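# Roll the piggy bank onto its back, belly hole up

## Task

Lay the piggy bank on its back so the opening in its underside points upward. It must rest there stably on its own and touch no other object on the table.

## Robot and tools

Robot: two arms, left_arm and right_arm, each ending in a five-finger hand. The left arm has a left hand and the right arm a right hand. Bases in the scene frame: left_arm at (+0.004, +0.361, +0.036) m, right_arm at (+0.018, -0.235, +0.028) m, both nearly unrotated. A fixed post stands behind the arms, and a camera stand sits between them just behind the bases. Keep clear of both.

Frame: the scene frame has its origin at table-top height, midway between the nominal bases. +z is up, +x points out over the table, and +y points toward the left arm. Image left and right do not match arm names. All reported hand positions (metres) and quaternions (wxyz) are in this frame. They can be off by a few centimetres, and arms often rest 1 to 3 cm, sometimes 5 cm, below the commanded pose with no contact involved.

Hand point: a point 0.05 m in front of the palm and 0.15 m out from the wrist face. Its +z runs along the straight fingers and +y out of the palm. +x runs across the palm away from the thumb on the right hand, and toward the thumb on the left hand. Straight fingers reach 0.06 to 0.07 m past the point and lie 0.06 m behind it along -y. A wrist bracket on the little-finger side can strike objects.

Row layout (both tools): a single flat list of 28 numbers covering both arms, each number between -1 and 1. Numbers 1 to 14 are the left arm: dx, dy, dz, rx, ry, rz, then little, ring, middle, index, thumb_bend, thumb_turn, force_limit, speed. Numbers 15 to 28 are the same fourteen for the right arm.

The six pose numbers are offsets, not poses. They are measured along the scene axes from that arm's Hand target as it stood when the action or move began. 1.0 equals 0.6 m of travel or 180 degrees of turn. rx, ry, rz form one rotation vector, turning about the Hand target position. Sending all six as 0 requests nothing new.

Finger targets are absolute positions, with +1 open or straight and -1 closed. For thumb_turn, -1 puts the thumb in front of the palm, facing the fingers, and +1 puts it beside the palm. force_limit runs linearly from about 0 N at -1 to 10 N at +1 (15 N for the two thumb motors). speed rises linearly from near zero at -1 to full speed at +0.48 and stays full up to +1. For a soft grip, close at speed -0.94 or lower. A hand has no 'no change' value: to keep a hand as it is, resend the last eight hand numbers you sent for it. If none have been sent yet, use its hand_measured values plus its hand_force_limit and hand_speed.

The controller clips orientation commands to within 40 degrees of the current orientation per step. A grip works on objects about 0.035 to 0.065 m thick with the thumb turned in front of the palm.

execute_actions(actions, cameras): actions is a list of actions. Each action is a list of up to 15 rows, one per 1/30 s step. A short action repeats its last row up to step 15. Every row in an action counts from the same starting Hand target. A repeated offset in a later action moves the arm further. An empty actions list returns camera images. cameras is a list of names (cam_high, cam_low, cam_left_wrist, cam_right_wrist), ["all"], or [] for none.

move(target, speed, blend, blocking, cameras): moves each hand point in a straight line toward an offset target. target is one 28-number row or a list of up to 15 rows. Every row counts from the Hand targets at the start of the move, not from the previous row. speed is the top path speed in m/s, from 0.002 to 4.3, default 0.25; turning is capped at twice that value in rad/s. Give one number, or one per target. blend, in metres, rounds corners between listed targets; the default 0 stops at each one. blocking=false returns after about 0.5 s while the move continues. The whole move is limited to 10 s. Paths do not avoid obstacles or the other arm. Faster moves hit harder and overshoot more.

wait(seconds): 0 to 3600 s; sends nothing new. stop(): brakes a running move. zoom_image(camera, region=[x0,y0,x1,y1]) enlarges part of the latest image; the region can be at most 504 px on each side. Images are 672x504. show_instructions() shows the reference pages. finished_scene() ends the scene permanently.

Results: each arm's end_effector_position and quaternion, its Hand target (the last commanded pose after clipping, which the next offsets count from), and joint positions, velocities, torques and motor temperatures. For each hand: hand_measured, hand_stopped_by (moving, target, force, stalled, fault) and hand_load_n (positive when something pushes a finger open), in motor order. A lost grip shows as the load falling to about 0. A move adds a 'move:' line with the outcome (done, off_target, moving, held, fault) and any limits (paced, held).

Cautions: do not drop the piggy bank, even a few millimetres, or release it while it moves. Keep it on the table. Avoid slams, hard pushes, and hitting fixed things. Never let the hands press or close on each other. Do not overload fingers. Avoid long stretched-out holds and pushing against unreachable poses, because motors overheat and the arm falls limp at 100 °C. To stop pressing against something, command the target back past the hand point. A loose object may occasionally be nudged by the scene.

Each tool is called after ">>>" by a JSON object that holds its "api" and its "payload", one argument or row to a line.

Reference images:

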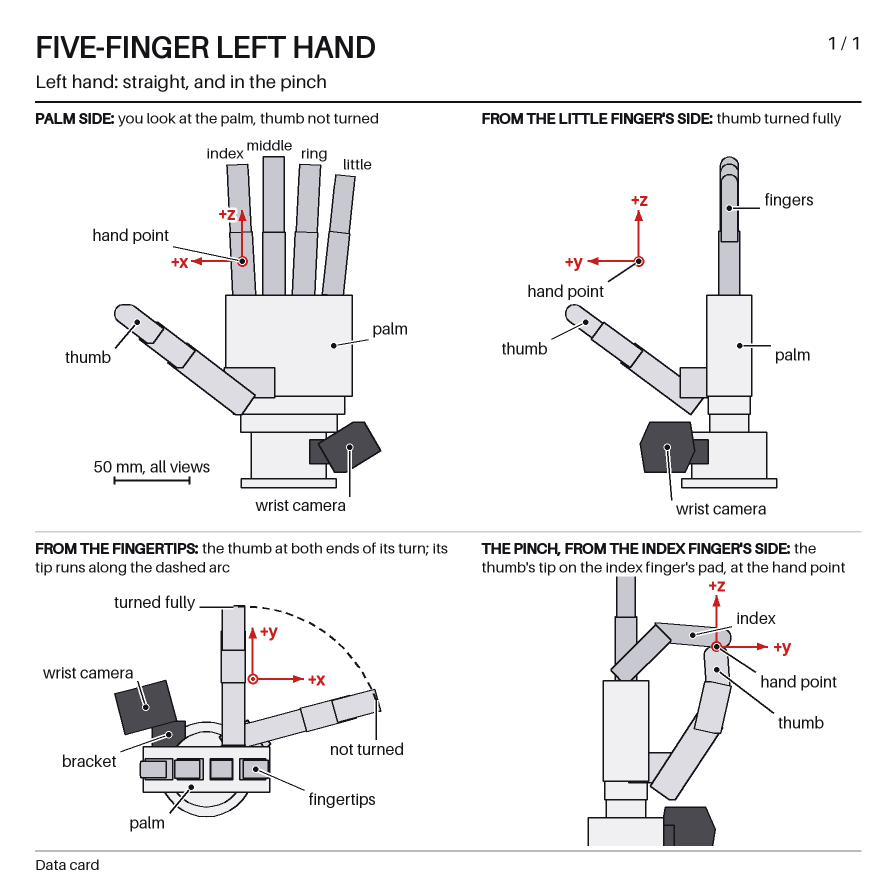

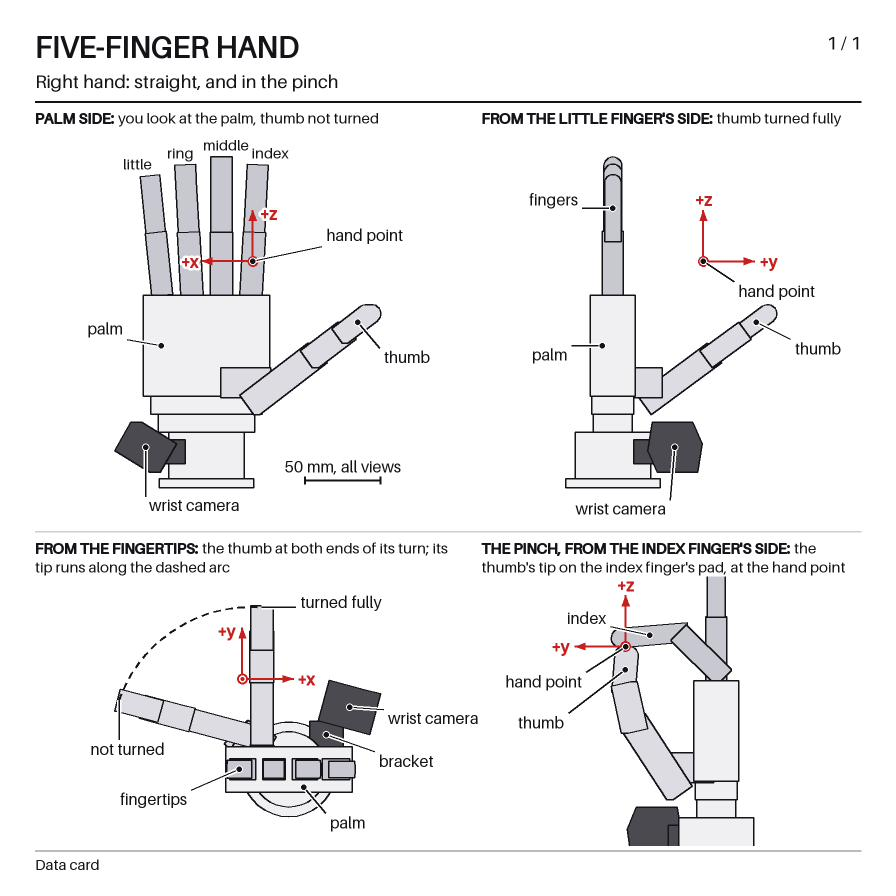

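## Session

>>> {"api": "execute_actions", "payload": {
  "actions": []
}}

Scene clock: 0.00 s.
left_arm: end_effector_position=(+0.6023, +0.2841, +0.2966) hand_measured=(+1.000, +1.000, +1.000, +1.000, +1.000, +1.000) hand_load_n=(+0.0, -0.5, +0.0, +0.0, +0.0, +0.0) hand_stopped_by=(target, target, target, target, target, target) hand_force_limit=0.00 hand_speed=-0.80 end_effector_quat_wxyz=(+0.086, +0.152, +0.943, -0.282) | right_arm: end_effector_position=(+0.6767, -0.0047, +0.1034) hand_measured=(+1.000, +1.000, +1.000, +1.000, +1.000, +1.000) hand_load_n=(+0.0, +0.0, +0.0, +0.0, +0.0, +0.0) hand_stopped_by=(target, target, target, target, target, target) hand_force_limit=0.00 hand_speed=-0.80 end_effector_quat_wxyz=(-0.499, +0.702, +0.230, +0.453)
Joint positions: left_arm=[-0.071 1.9 2.073 -1.627 0.588 1.815] | right_arm=[0.131 1.97 1.107 0.691 -1.009 -1.2]
Joint velocities: within noise
Joint torques (N m): no reading
Motor temperatures (°C): left_arm=[30 32 30 30 29 31] | right_arm=[32 33 31 29 30 31]
Heat: left arm: hottest shoulder 32 °C; right arm: hottest shoulder 33 °C.
Hand target: left_arm +0.6067, +0.2838, +0.3141; +0.105, +0.158, +0.941, -0.280 | right_arm +0.6857, -0.0035, +0.1225; -0.496, +0.692, +0.239, +0.468

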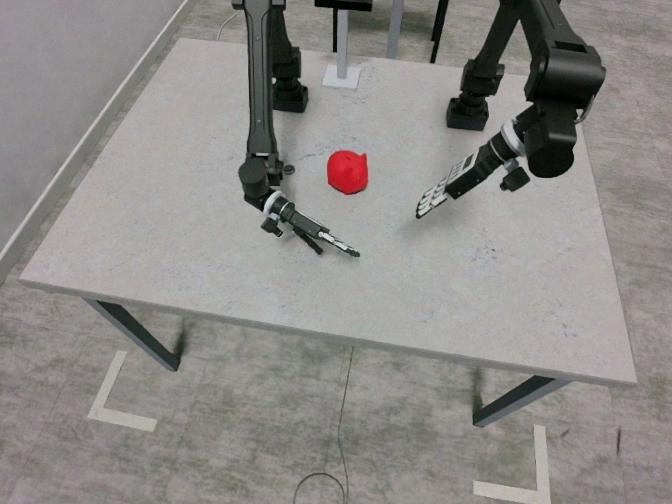

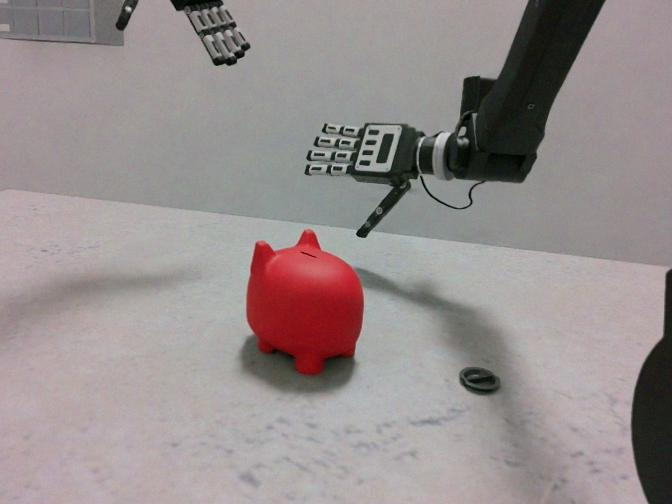

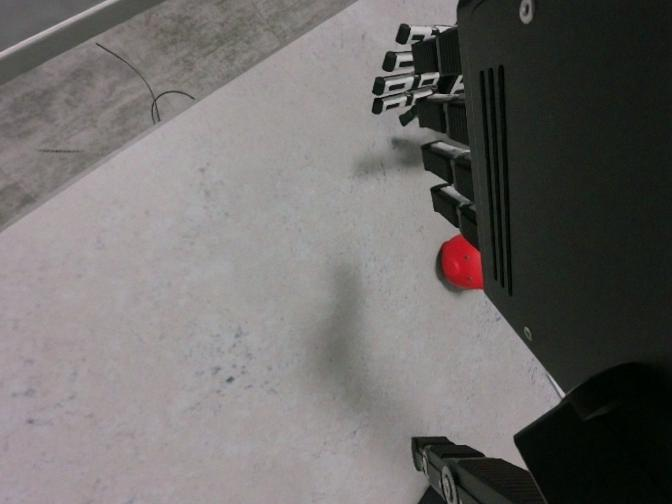

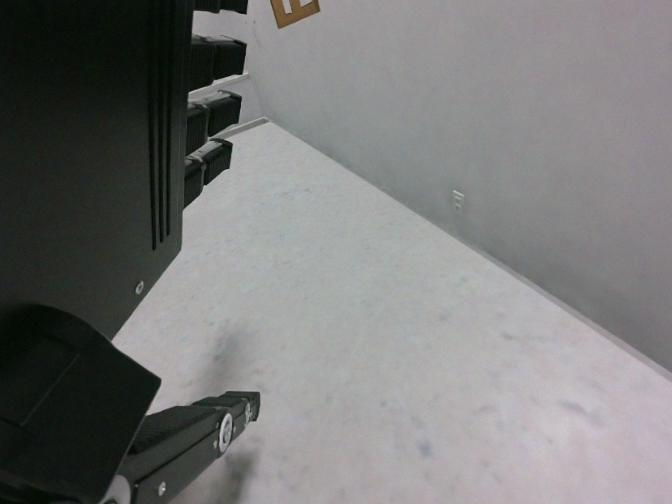

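>>> {"api": "zoom_image", "payload": {
  "camera": "cam_low",
  "region": [200, 200, 540, 420]
}}

>>> {"api": "zoom_image", "payload": {
  "camera": "cam_high",
  "region": [250, 120, 430, 255]
}}

Scaled by 1.482 from the camera's image (finer frame: 960x720).

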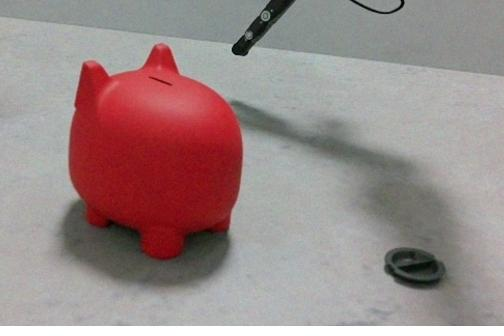

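Scaled by 2.800 from the camera's image (finer frame: 960x720).

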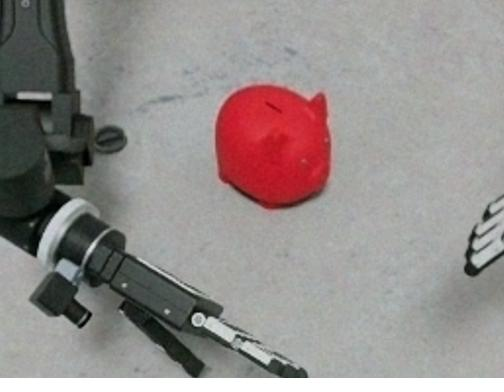

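>>> {"api": "zoom_image", "payload": {
  "camera": "cam_high",
  "region": [310, 135, 390, 205]
}}

>>> {"api": "zoom_image", "payload": {
  "camera": "cam_low",
  "region": [230, 215, 380, 385]
}}

>>> {"api": "zoom_image", "payload": {
  "camera": "cam_left_wrist",
  "region": [420, 210, 540, 310]
}}

Scaled by 6.300 from the camera's image (finer frame: 960x720).

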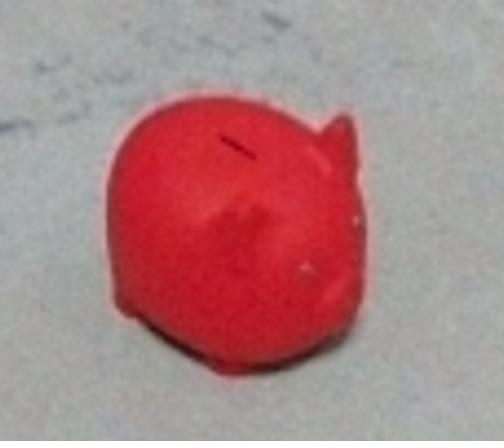

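Scaled by 2.965 from the camera's image (finer frame: 960x720).

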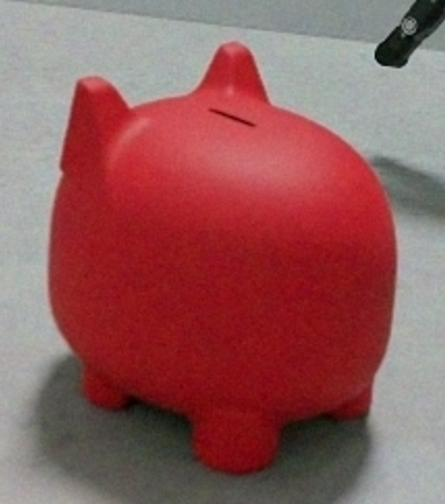

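Scaled by 4.200 from the camera's image (finer frame: 960x720).

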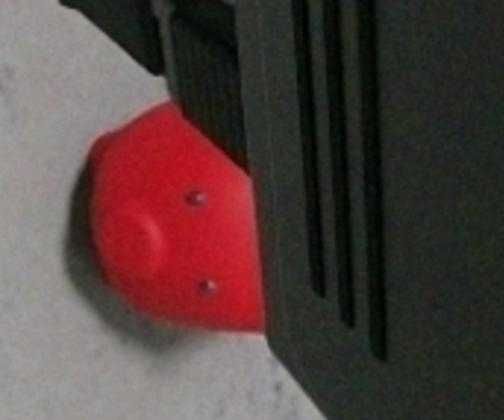

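>>> {"api": "move", "payload": {
  "target": [-0.2, 0.0, 0.05, 0, 0, 0, 1, 1, 1, 1, 1, 1, 0, -0.3, -0.167, -0.417, 0.25, 0, 0, 0, 1, 1, 1, 1, 1, 1, 0, -0.3],
  "cameras": ["all"]
}}

Scene clock: 176.53 s.
left_arm: end_effector_position=(+0.4860, +0.2876, +0.3332) hand_measured=(+1.000, +1.000, +1.000, +1.000, +1.000, +1.000) hand_load_n=(+0.0, +0.0, +0.0, +0.0, +0.0, +0.0) hand_stopped_by=(target, target, target, target, target, target) hand_force_limit=0.00 hand_speed=-0.30 end_effector_quat_wxyz=(+0.090, +0.154, +0.943, -0.281) | right_arm: end_effector_position=(+0.5708, -0.2484, +0.2383) hand_measured=(+1.000, +1.000, +1.000, +1.000, +1.000, +1.000) hand_load_n=(+0.0, +0.0, +0.0, +0.0, +0.0, +0.0) hand_stopped_by=(target, target, target, target, target, target) hand_force_limit=0.00 hand_speed=-0.30 end_effector_quat_wxyz=(-0.515, +0.695, +0.206, +0.457)
Joint positions: left_arm=[-0.074 1.568 1.726 -1.601 0.588 1.815] | right_arm=[-0.374 1.548 1.036 -0.141 -1.487 -1.664]
Joint torques (N m): left_arm=[-0.5 -14.92 9.95 0.7 0.34 -0.14] | right_arm=[-1.38 -13.92 11.93 0.39 -0.42 -0.23]
Motor temperatures (°C): left_arm=[30 39 41 30 29 30] | right_arm=[32 37 36 30 30 31]
Heat: left arm: hottest elbow 41 °C; right arm: hottest shoulder 37 °C.
Hand target: left_arm +0.4867, +0.2837, +0.3441; +0.105, +0.158, +0.941, -0.280 | right_arm +0.5856, -0.2536, +0.2726; -0.496, +0.691, +0.239, +0.468
Off the commanded pose: left_arm 0.012 m, 2 deg | right_arm 0.038 m, 5 deg.
move: off_target (left_arm, right_arm)
cam_left_wrist: T_world_to_cam=[[-0.61729, -0.6796, 0.39636, 0.36822], [-0.73213, 0.68064, 0.0268, 0.16076], [-0.28799, -0.27364, -0.9177, 0.63585]] pos_world=[0.52812, 0.31481, 0.43327]
cam_right_wrist: T_world_to_cam=[[0.86933, -0.4396, -0.22589, -0.5586], [-0.43854, -0.47531, -0.76273, 0.3041], [0.22793, 0.76213, -0.60598, 0.32255]] pos_world=[0.54545, -0.34684, 0.30122]

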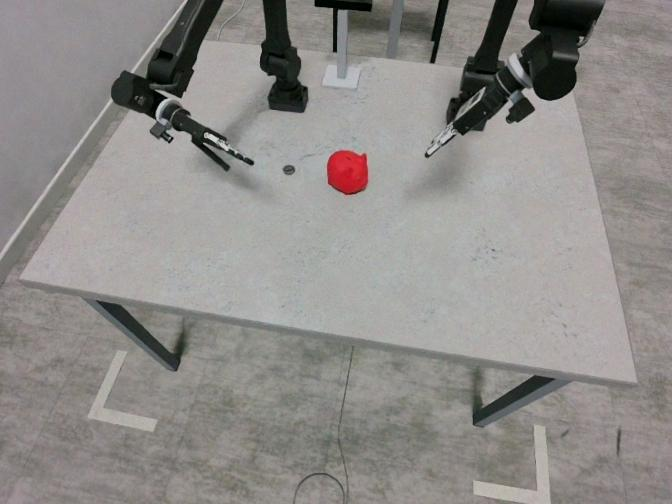

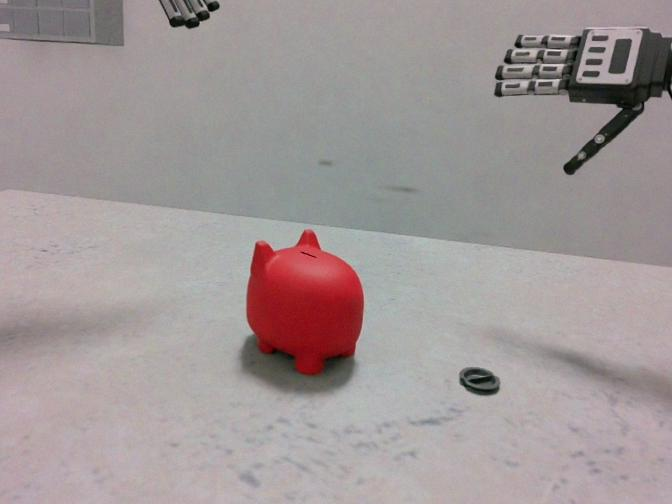

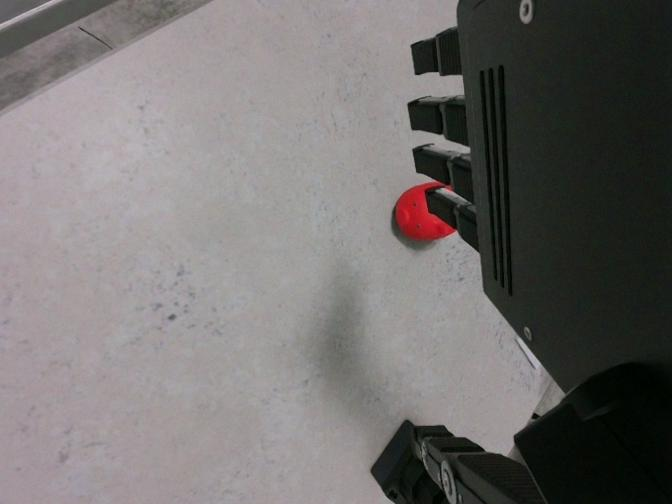

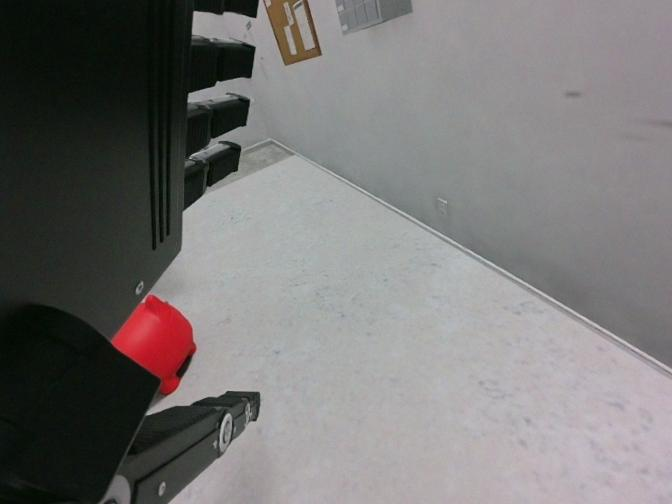

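>>> {"api": "zoom_image", "payload": {
  "camera": "cam_left_wrist",
  "region": [380, 170, 480, 260]
}}

>>> {"api": "zoom_image", "payload": {
  "camera": "cam_right_wrist",
  "region": [90, 280, 220, 410]
}}

Scaled by 5.040 from the camera's image (finer frame: 960x720).

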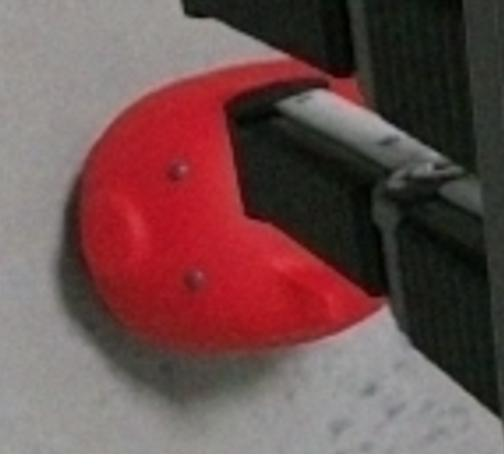

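Scaled by 3.877 from the camera's image (finer frame: 960x720).

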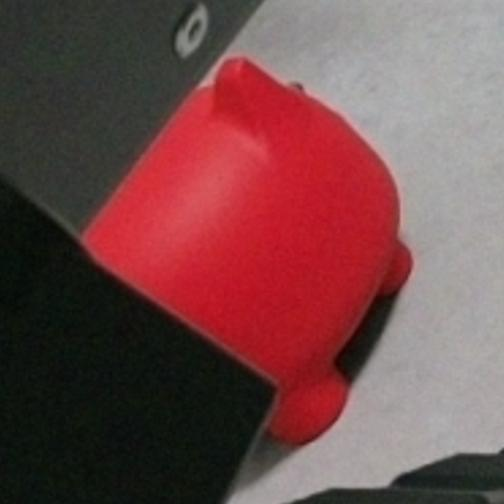

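>>> {"api": "move", "payload": {
  "target": [-0.445, -0.29, -0.107, -0.0887, 0.0691, 0.413, 1, 1, 1, 1, 1, 1, 0, -0.3, 0, 0, 0, 0, 0, 0, 1, 1, 1, 1, 1, 1, 0, -0.3],
  "cameras": ["all"]
}}

Scene clock: 189.83 s.
left_arm: end_effector_position=(+0.2228, +0.1098, +0.2737) hand_measured=(+1.000, +1.000, +1.000, +1.000, +1.000, +1.000) hand_load_n=(+0.0, +0.0, +0.0, +0.0, +0.0, +0.0) hand_stopped_by=(target, target, target, target, target, target) hand_force_limit=0.00 hand_speed=-0.30 end_effector_quat_wxyz=(+0.176, -0.482, +0.808, -0.289) | right_arm: end_effector_position=(+0.5708, -0.2484, +0.2385) hand_measured=(+1.000, +1.000, +1.000, +1.000, +1.000, +1.000) hand_load_n=(+0.0, +0.0, +0.0, -0.5, +0.0, +0.0) hand_stopped_by=(target, target, target, target, target, target) hand_force_limit=0.00 hand_speed=-0.30 end_effector_quat_wxyz=(-0.515, +0.695, +0.206, +0.457)
Joint positions: left_arm=[-0.882 0.855 0.918 -0.977 -0.229 -0.276] | right_arm=[-0.374 1.547 1.036 -0.141 -1.487 -1.665]
Joint torques (N m): left_arm=[-0.73 -4.37 11.18 0.54 -0.42 -0.15] | right_arm=[-1.38 -14.27 11.36 0.8 -0.43 -0.14]
Heat: left arm: hottest elbow 40 °C; right arm: hottest elbow 39 °C.
Hand target: left_arm +0.2198, +0.1098, +0.2799; +0.176, -0.484, +0.806, -0.293 | right_arm +0.5833, -0.2528, +0.2728; -0.498, +0.686, +0.230, +0.478 (not the last commanded pose)
Off the commanded pose: left_arm 0.007 m, 1 deg | right_arm 0.037 m, 5 deg.
move: done
cam_left_wrist: T_world_to_cam=[[0.49557, -0.62655, 0.60154, -0.20136], [-0.84691, -0.50227, 0.17456, 0.2057], [0.19276, -0.59596, -0.77954, 0.34724]] pos_world=[0.20706, 0.18409, 0.3559]
cam_right_wrist: T_world_to_cam=[[0.86952, -0.43963, -0.22508, -0.55883], [-0.43794, -0.4756, -0.7629, 0.30383], [0.22835, 0.76192, -0.60608, 0.32243]] pos_world=[0.54535, -0.34684, 0.30142]

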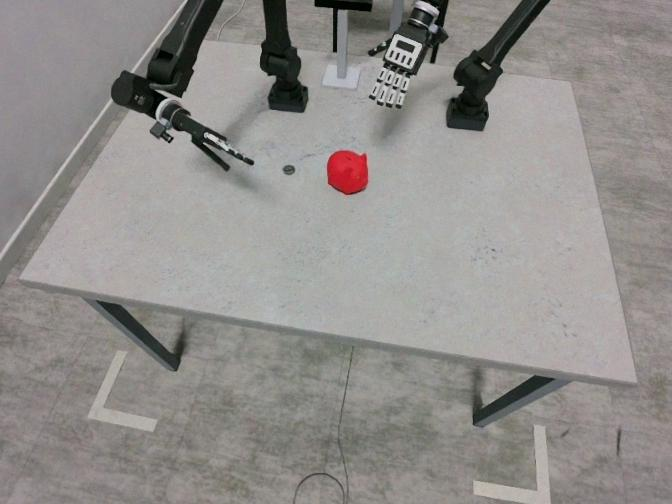

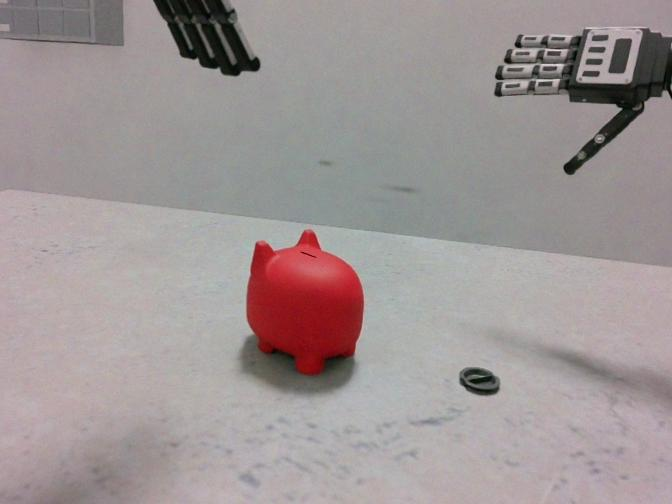

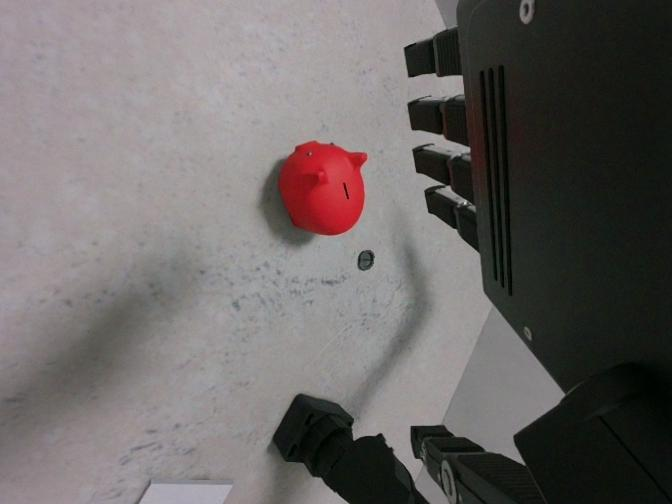

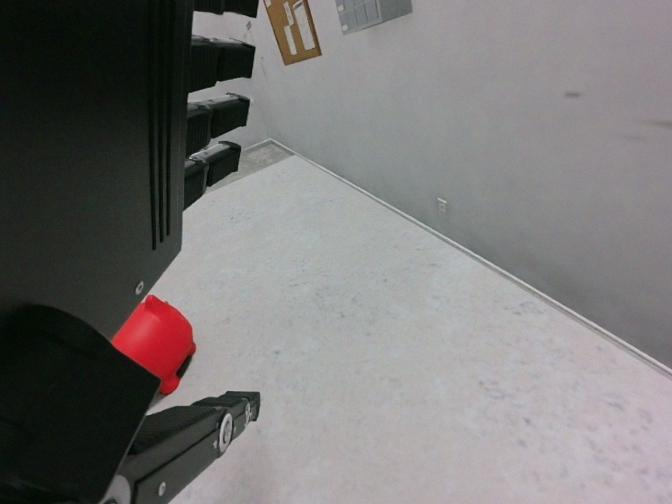

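>>> {"api": "move", "payload": {
  "target": [-0.053, -0.078, -0.2, 0, 0, 0, 1, 1, 1, 1, 1, 1, 0, -0.3, 0, 0, 0, 0, 0, 0, 1, 1, 1, 1, 1, 1, 0, -0.3],
  "cameras": ["all"]
}}

Scene clock: 204.87 s.
left_arm: end_effector_position=(+0.1834, +0.0733, +0.1517) hand_measured=(+1.000, +1.000, +1.000, +1.000, +1.000, +1.000) hand_load_n=(+0.0, +0.0, +0.0, +0.0, +0.5, +0.0) hand_stopped_by=(target, target, target, target, target, target) hand_force_limit=0.00 hand_speed=-0.30 end_effector_quat_wxyz=(+0.177, -0.480, +0.813, -0.277) | right_arm: end_effector_position=(+0.5708, -0.2484, +0.2385) hand_measured=(+1.000, +1.000, +1.000, +1.000, +1.000, +1.000) hand_load_n=(+0.0, +0.0, +0.0, +0.0, +0.0, +0.0) hand_stopped_by=(target, target, target, target, target, target) hand_force_limit=0.00 hand_speed=-0.30 end_effector_quat_wxyz=(-0.515, +0.695, +0.206, +0.457)
Joint positions: left_arm=[-1.091 0.949 0.658 -0.698 -0.352 -0.449] | right_arm=[-0.374 1.547 1.036 -0.141 -1.487 -1.665]
Joint torques (N m): left_arm=[-0.91 -3.84 11.17 1.48 -0.53 -0.16] | right_arm=[-1.38 -14.33 11.36 0.81 -0.43 -0.14]
Motor temperatures (°C): left_arm=[30 36 40 30 29 30] | right_arm=[32 37 41 29 30 31]
Heat: left arm: hottest elbow 40 °C; right arm: hottest elbow 41 °C.
Hand target: left_arm +0.1880, +0.0628, +0.1600; +0.176, -0.484, +0.806, -0.293 | right_arm +0.5833, -0.2528, +0.2728; -0.498, +0.686, +0.230, +0.478
Off the commanded pose: left_arm 0.014 m, 2 deg | right_arm 0.037 m, 4 deg.
move: off_target (left_arm)
cam_left_wrist: T_world_to_cam=[[0.5008, -0.64182, 0.58074, -0.12802], [-0.84631, -0.50382, 0.173, 0.17556], [0.18155, -0.57812, -0.79549, 0.2411]] pos_world=[0.16892, 0.14566, 0.23577]
cam_right_wrist: T_world_to_cam=[[0.86952, -0.43963, -0.22508, -0.55883], [-0.43794, -0.4756, -0.7629, 0.30383], [0.22835, 0.76192, -0.60608, 0.32243]] pos_world=[0.54535, -0.34684, 0.30142]

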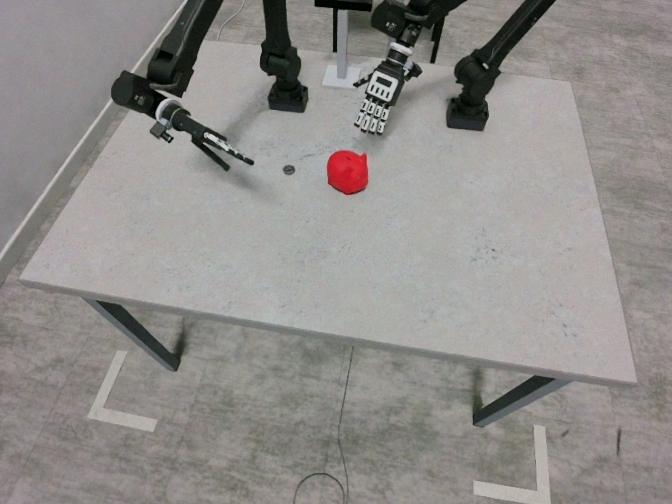

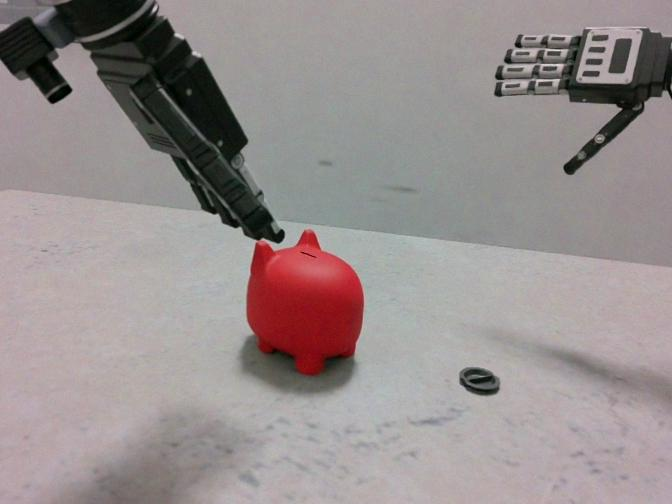

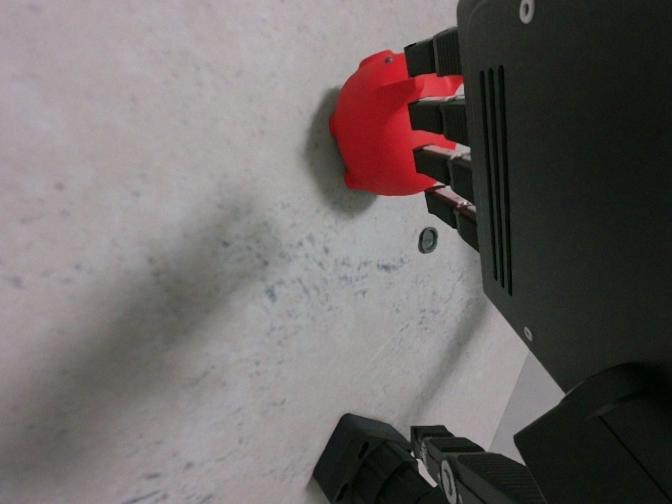

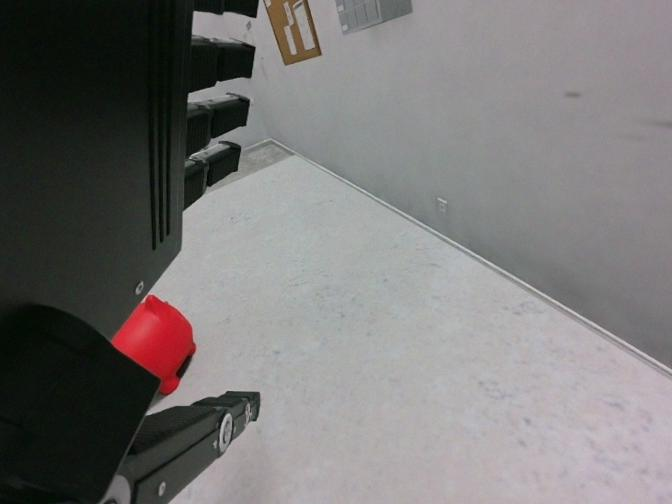

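>>> {"api": "move", "payload": {
  "target": [0, 0.0, -0.103, 0, 0, 0, 1, 1, 1, 1, 1, 1, 0, -0.3, 0, 0, 0, 0, 0, 0, 1, 1, 1, 1, 1, 1, 0, -0.3],
  "speed": 0.1,
  "cameras": ["cam_low", "cam_left_wrist", "cam_high"]
}}

Scene clock: 213.00 s.
left_arm: end_effector_position=(+0.1844, +0.0717, +0.0940) hand_measured=(+1.000, +1.000, +1.000, +1.000, +1.000, +1.000) hand_load_n=(+0.0, +0.0, +0.0, +0.0, +0.0, +0.0) hand_stopped_by=(target, target, target, target, target, target) hand_force_limit=0.00 hand_speed=-0.30 end_effector_quat_wxyz=(+0.176, -0.481, +0.812, -0.281) | right_arm: end_effector_position=(+0.5708, -0.2484, +0.2385) hand_measured=(+1.000, +1.000, +1.000, +1.000, +1.000, +1.000) hand_load_n=(+0.0, -0.5, +0.0, +0.0, +0.0, +0.0) hand_stopped_by=(target, target, target, target, target, target) hand_force_limit=0.00 hand_speed=-0.30 end_effector_quat_wxyz=(-0.515, +0.695, +0.206, +0.457)
Joint positions: left_arm=[-1.091 1.03 0.537 -0.487 -0.353 -0.45] | right_arm=[-0.374 1.547 1.036 -0.141 -1.487 -1.665]
Joint torques (N m): left_arm=[-0.67 -3.9 9.98 1.7 -0.49 -0.14] | right_arm=[-1.38 -14.27 11.36 0.8 -0.43 -0.14]
Heat: left arm: hottest elbow 40 °C; right arm: hottest elbow 42 °C.
Hand target: left_arm +0.1879, +0.0629, +0.0981; +0.176, -0.484, +0.806, -0.293 | right_arm +0.5833, -0.2528, +0.2728; -0.498, +0.686, +0.230, +0.478
Off the commanded pose: left_arm 0.011 m, 2 deg | right_arm 0.037 m, 4 deg.
move: off_target (left_arm)
cam_left_wrist: T_world_to_cam=[[0.49894, -0.63627, 0.5884, -0.09676], [-0.8465, -0.50333, 0.17351, 0.18545], [0.18576, -0.58465, -0.78973, 0.19339]] pos_world=[0.16933, 0.14484, 0.17748]
Images, in order (width x height): cam_high 672x504, cam_low 672x504, cam_left_wrist 672x504.

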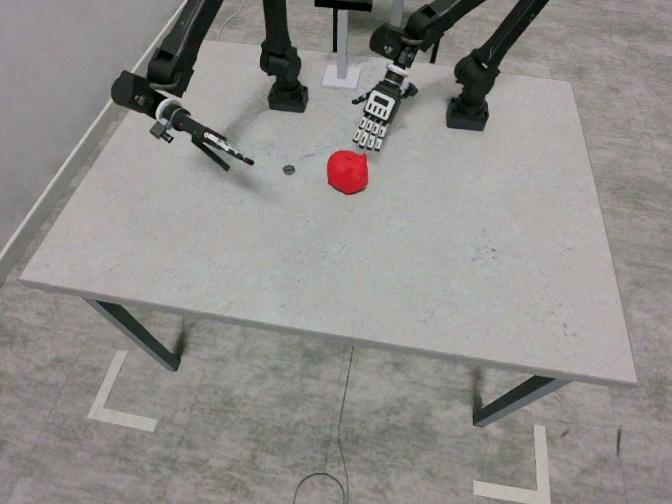

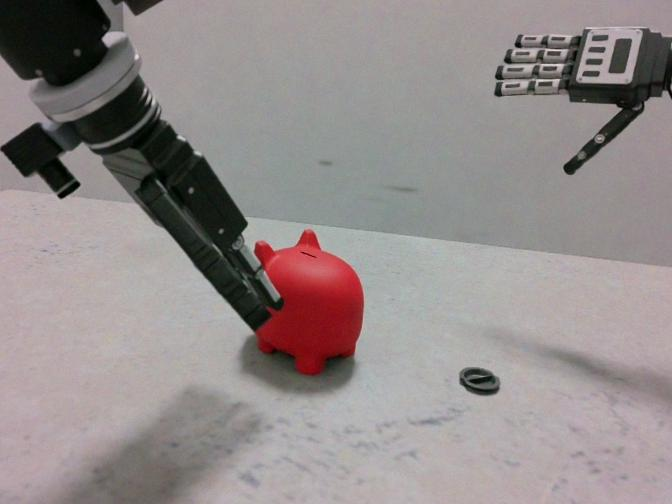

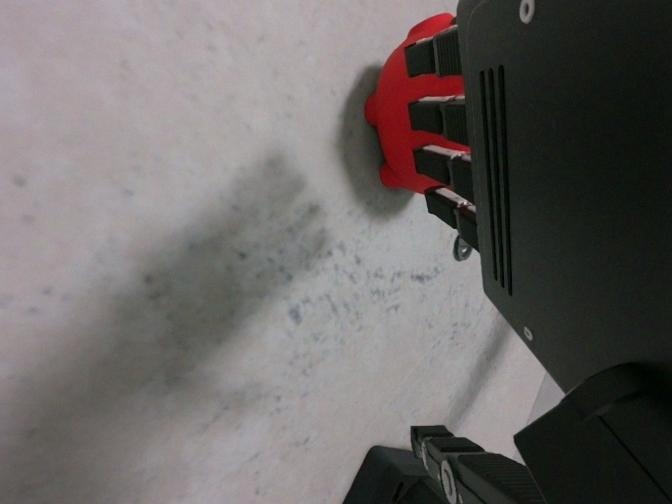

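>>> {"api": "zoom_image", "payload": {
  "camera": "cam_low",
  "region": [120, 130, 380, 390]
}}

>>> {"api": "zoom_image", "payload": {
  "camera": "cam_high",
  "region": [320, 60, 440, 210]
}}

Scaled by 1.938 from the camera's image (finer frame: 960x720).

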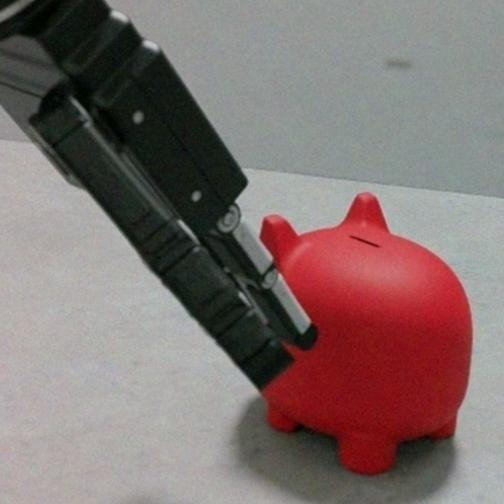

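Scaled by 3.360 from the camera's image (finer frame: 960x720).

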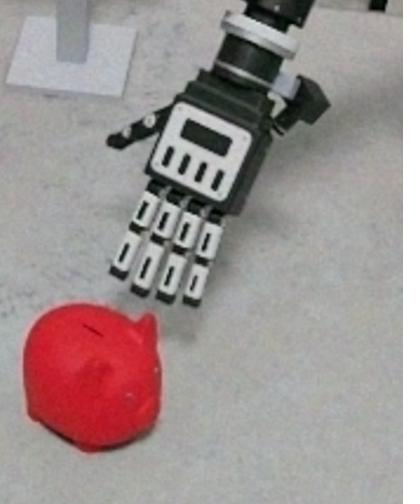

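>>> {"api": "move", "payload": {
  "target": [
    [-0.01, -0.028, 0, 0, 0, 0, 1, 1, 1, 1, 1, 1, 0, -0.3, 0, 0, 0, 0, 0, 0, 1, 1, 1, 1, 1, 1, 0, -0.3],
    [0.044, -0.06, 0, 0, 0, 0, 1, 1, 1, 1, 1, 1, 0, -0.3, 0, 0, 0, 0, 0, 0, 1, 1, 1, 1, 1, 1, 0, -0.3]
  ],
  "speed": 0.08,
  "cameras": ["cam_low", "cam_left_wrist", "cam_high"]
}}

Scene clock: 235.60 s.
left_arm: end_effector_position=(+0.1996, +0.0482, +0.0805) hand_measured=(+1.000, +1.000, +1.000, +1.000, +1.000, +1.000) hand_load_n=(+0.0, +0.0, +0.0, +0.0, -0.5, -0.5) hand_stopped_by=(target, target, target, target, target, target) hand_force_limit=0.00 hand_speed=-0.30 end_effector_quat_wxyz=(+0.176, -0.486, +0.813, -0.268) | right_arm: end_effector_position=(+0.5708, -0.2484, +0.2385) hand_measured=(+1.000, +1.000, +1.000, +1.000, +1.000, +1.000) hand_load_n=(+0.0, +0.0, +0.0, -0.5, +0.0, +0.0) hand_stopped_by=(target, target, target, target, target, target) hand_force_limit=0.00 hand_speed=-0.30 end_effector_quat_wxyz=(-0.515, +0.695, +0.206, +0.457)
Joint positions: left_arm=[-1.085 1.166 0.595 -0.438 -0.351 -0.457] | right_arm=[-0.374 1.547 1.036 -0.141 -1.487 -1.665]
Joint torques (N m): left_arm=[-0.03 -5.01 12.75 1.61 -0.21 0.06] | right_arm=[-1.38 -14.27 11.36 0.8 -0.43 -0.14]
Heat: left arm: hottest elbow 39 °C; right arm: hottest elbow 43 °C.
Hand target: left_arm +0.2143, +0.0270, +0.0981; +0.176, -0.484, +0.806, -0.293 | right_arm +0.5833, -0.2528, +0.2728; -0.498, +0.686, +0.230, +0.478
Off the commanded pose: left_arm 0.031 m, 3 deg | right_arm 0.037 m, 4 deg.
move: off_target (left_arm)
cam_left_wrist: T_world_to_cam=[[0.5158, -0.6423, 0.56693, -0.11277], [-0.83788, -0.51621, 0.17748, 0.18749], [0.17866, -0.56656, -0.80442, 0.1678]] pos_world=[0.18529, 0.11942, 0.16564]
Images, in order (width x height): cam_high 672x504, cam_low 672x504, cam_left_wrist 672x504.

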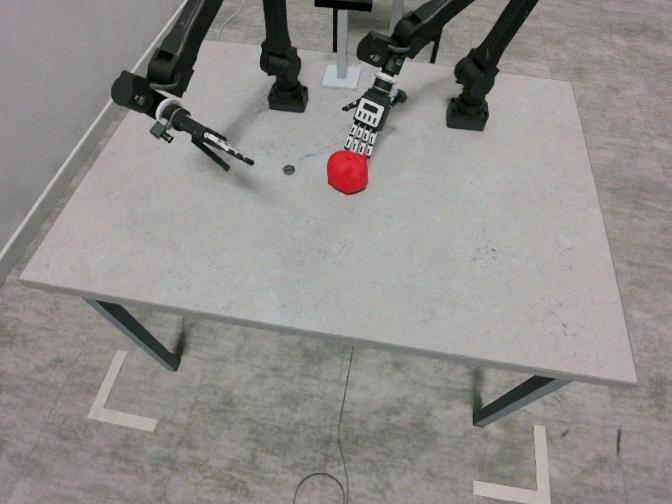

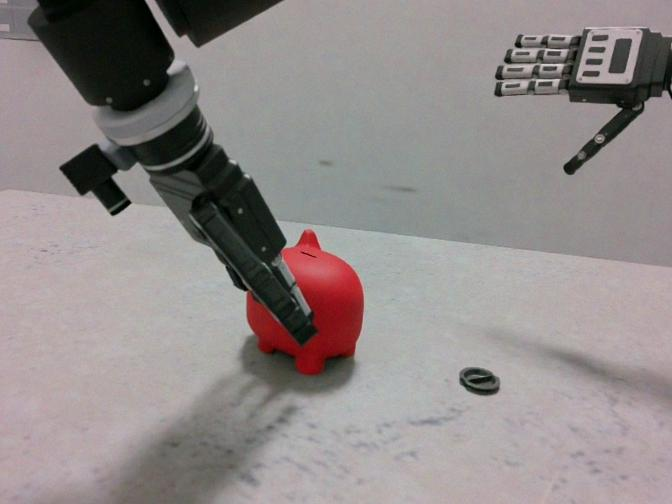

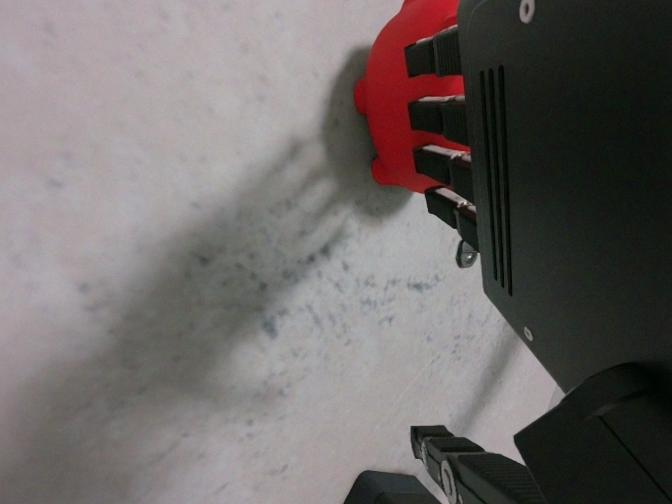

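>>> {"api": "move", "payload": {
  "target": [
    [-0.044, 0.023, 0.04, 0, 0, 0, 1, 1, 1, 1, 1, 1, 0, -0.3, 0, 0, 0, 0, 0, 0, 1, 1, 1, 1, 1, 1, 0, -0.3],
    [0.029, -0.016, 0.05, 0, 0, 0, 1, 1, 1, 1, 1, 1, 0, -0.3, 0, 0, 0, 0, 0, 0, 1, 1, 1, 1, 1, 1, 0, -0.3]
  ],
  "speed": 0.08,
  "cameras": ["cam_low", "cam_left_wrist", "cam_high"]
}}

Scene clock: 243.03 s.
left_arm: end_effector_position=(+0.2158, +0.0385, +0.1083) hand_measured=(+1.000, +1.000, +1.000, +1.000, +1.000, +1.000) hand_load_n=(+0.0, +0.0, +0.0, +0.0, +0.0, +0.0) hand_stopped_by=(target, target, target, target, target, target) hand_force_limit=0.00 hand_speed=-0.30 end_effector_quat_wxyz=(+0.175, -0.486, +0.814, -0.266) | right_arm: end_effector_position=(+0.5708, -0.2484, +0.2385) hand_measured=(+1.000, +1.000, +1.000, +1.000, +1.000, +1.000) hand_load_n=(+0.0, +0.0, -0.5, +0.0, +0.0, +0.0) hand_stopped_by=(target, target, target, target, target, target) hand_force_limit=0.00 hand_speed=-0.30 end_effector_quat_wxyz=(-0.515, +0.695, +0.206, +0.457)
Joint positions: left_arm=[-1.054 1.168 0.681 -0.516 -0.333 -0.43] | right_arm=[-0.374 1.547 1.036 -0.141 -1.487 -1.665]
Joint torques (N m): left_arm=[0.21 -5.66 13.53 1.72 -0.14 0.06] | right_arm=[-1.38 -14.27 11.36 0.81 -0.43 -0.14]
Heat: left arm: hottest elbow 39 °C; right arm: hottest elbow 44 °C.
Hand target: left_arm +0.2318, +0.0173, +0.1281; +0.176, -0.484, +0.806, -0.293 | right_arm +0.5833, -0.2528, +0.2728; -0.498, +0.686, +0.230, +0.478
Off the commanded pose: left_arm 0.033 m, 3 deg | right_arm 0.037 m, 4 deg.
move: off_target (left_arm)
cam_left_wrist: T_world_to_cam=[[0.51707, -0.64383, 0.56402, -0.14303], [-0.83768, -0.51602, 0.1789, 0.1909], [0.17586, -0.56498, -0.80615, 0.18249]] pos_world=[0.20178, 0.10953, 0.19363]
Images, in order (width x height): cam_high 672x504, cam_low 672x504, cam_left_wrist 672x504.

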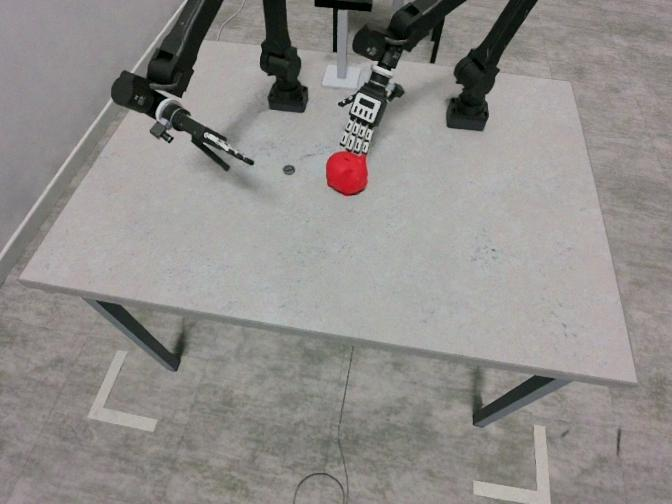

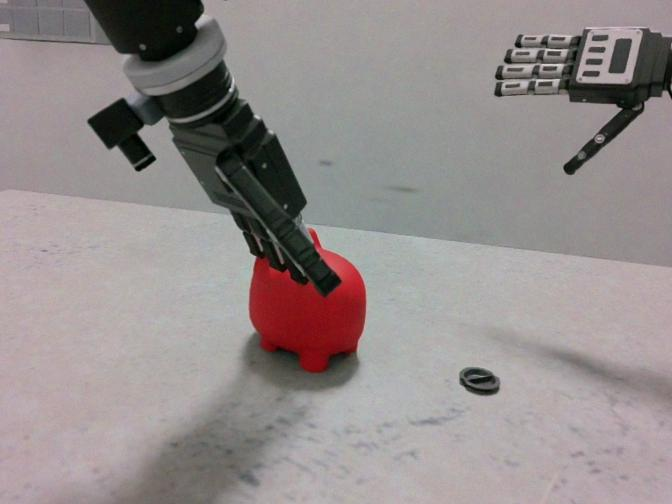

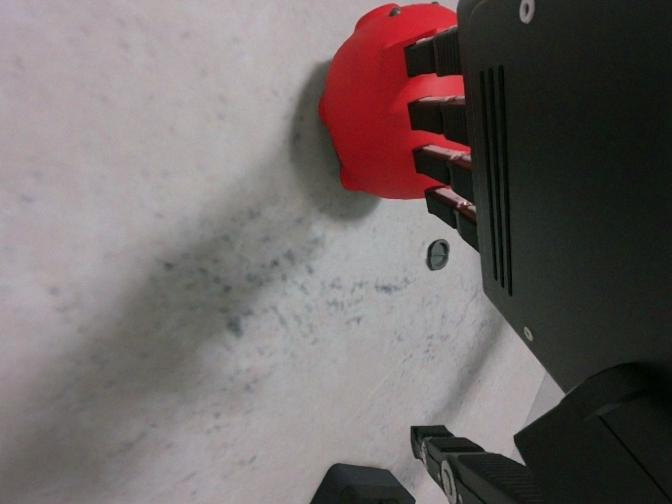

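>>> {"api": "move", "payload": {
  "target": [0.044, -0.024, -0.02, 0, 0, 0, 1, 1, 1, 1, 1, 1, 0, -0.3, 0, 0, 0, 0, 0, 0, 1, 1, 1, 1, 1, 1, 0, -0.3],
  "speed": 0.05,
  "cameras": ["cam_low", "cam_left_wrist", "cam_high"]
}}

Scene clock: 249.17 s.
left_arm: end_effector_position=(+0.2420, +0.0213, +0.1005) hand_measured=(+1.000, +1.000, +1.000, +1.000, +1.000, +1.000) hand_load_n=(+0.0, +0.0, +0.0, +0.0, +0.0, +0.0) hand_stopped_by=(target, target, target, target, target, target) hand_force_limit=0.00 hand_speed=-0.30 end_effector_quat_wxyz=(+0.174, -0.486, +0.812, -0.271) | right_arm: end_effector_position=(+0.5708, -0.2484, +0.2385) hand_measured=(+1.000, +1.000, +1.000, +1.000, +1.000, +1.000) hand_load_n=(+0.0, +0.0, +0.0, +0.0, +0.0, +0.0) hand_stopped_by=(target, target, target, target, target, target) hand_force_limit=0.00 hand_speed=-0.30 end_effector_quat_wxyz=(-0.515, +0.695, +0.206, +0.457)
Joint positions: left_arm=[-1.013 1.258 0.725 -0.449 -0.308 -0.394] | right_arm=[-0.374 1.547 1.036 -0.141 -1.487 -1.665]
Joint torques (N m): left_arm=[-0.26 -6.53 12.85 1.51 -0.18 0.04] | right_arm=[-1.38 -14.33 11.36 0.81 -0.43 -0.14]
Heat: left arm: hottest elbow 40 °C; right arm: hottest elbow 44 °C.
Hand target: left_arm +0.2582, +0.0030, +0.1161; +0.176, -0.484, +0.806, -0.293 | right_arm +0.5833, -0.2528, +0.2728; -0.498, +0.686, +0.230, +0.478
Off the commanded pose: left_arm 0.029 m, 3 deg | right_arm 0.037 m, 4 deg.
move: off_target (left_arm)
cam_left_wrist: T_world_to_cam=[[0.5149, -0.6387, 0.57178, -0.16363], [-0.83866, -0.51346, 0.18166, 0.20525], [0.17756, -0.57307, -0.80004, 0.16108]] pos_world=[0.22778, 0.09319, 0.18515]
Images, in order (width x height): cam_high 672x504, cam_low 672x504, cam_left_wrist 672x504.

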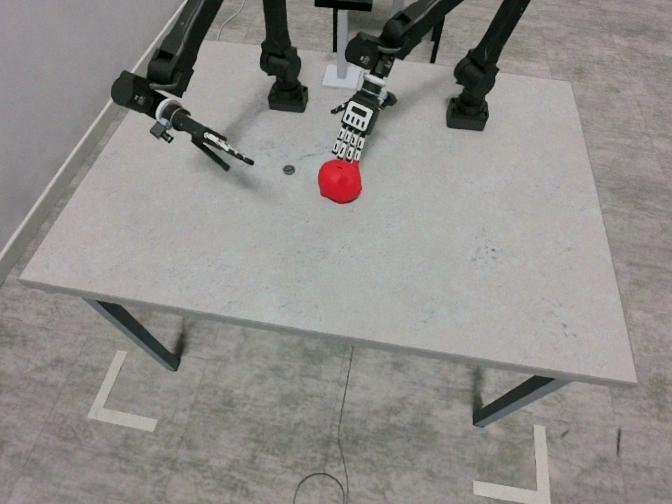

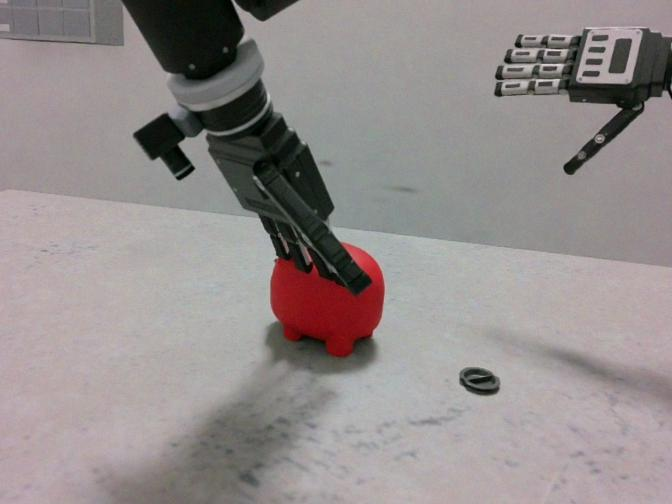

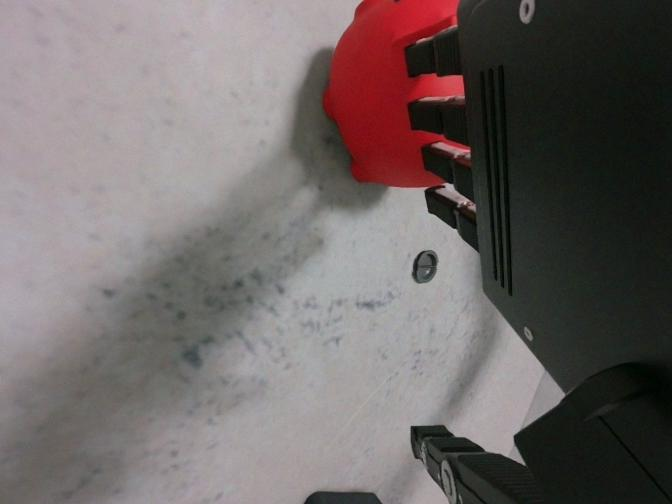

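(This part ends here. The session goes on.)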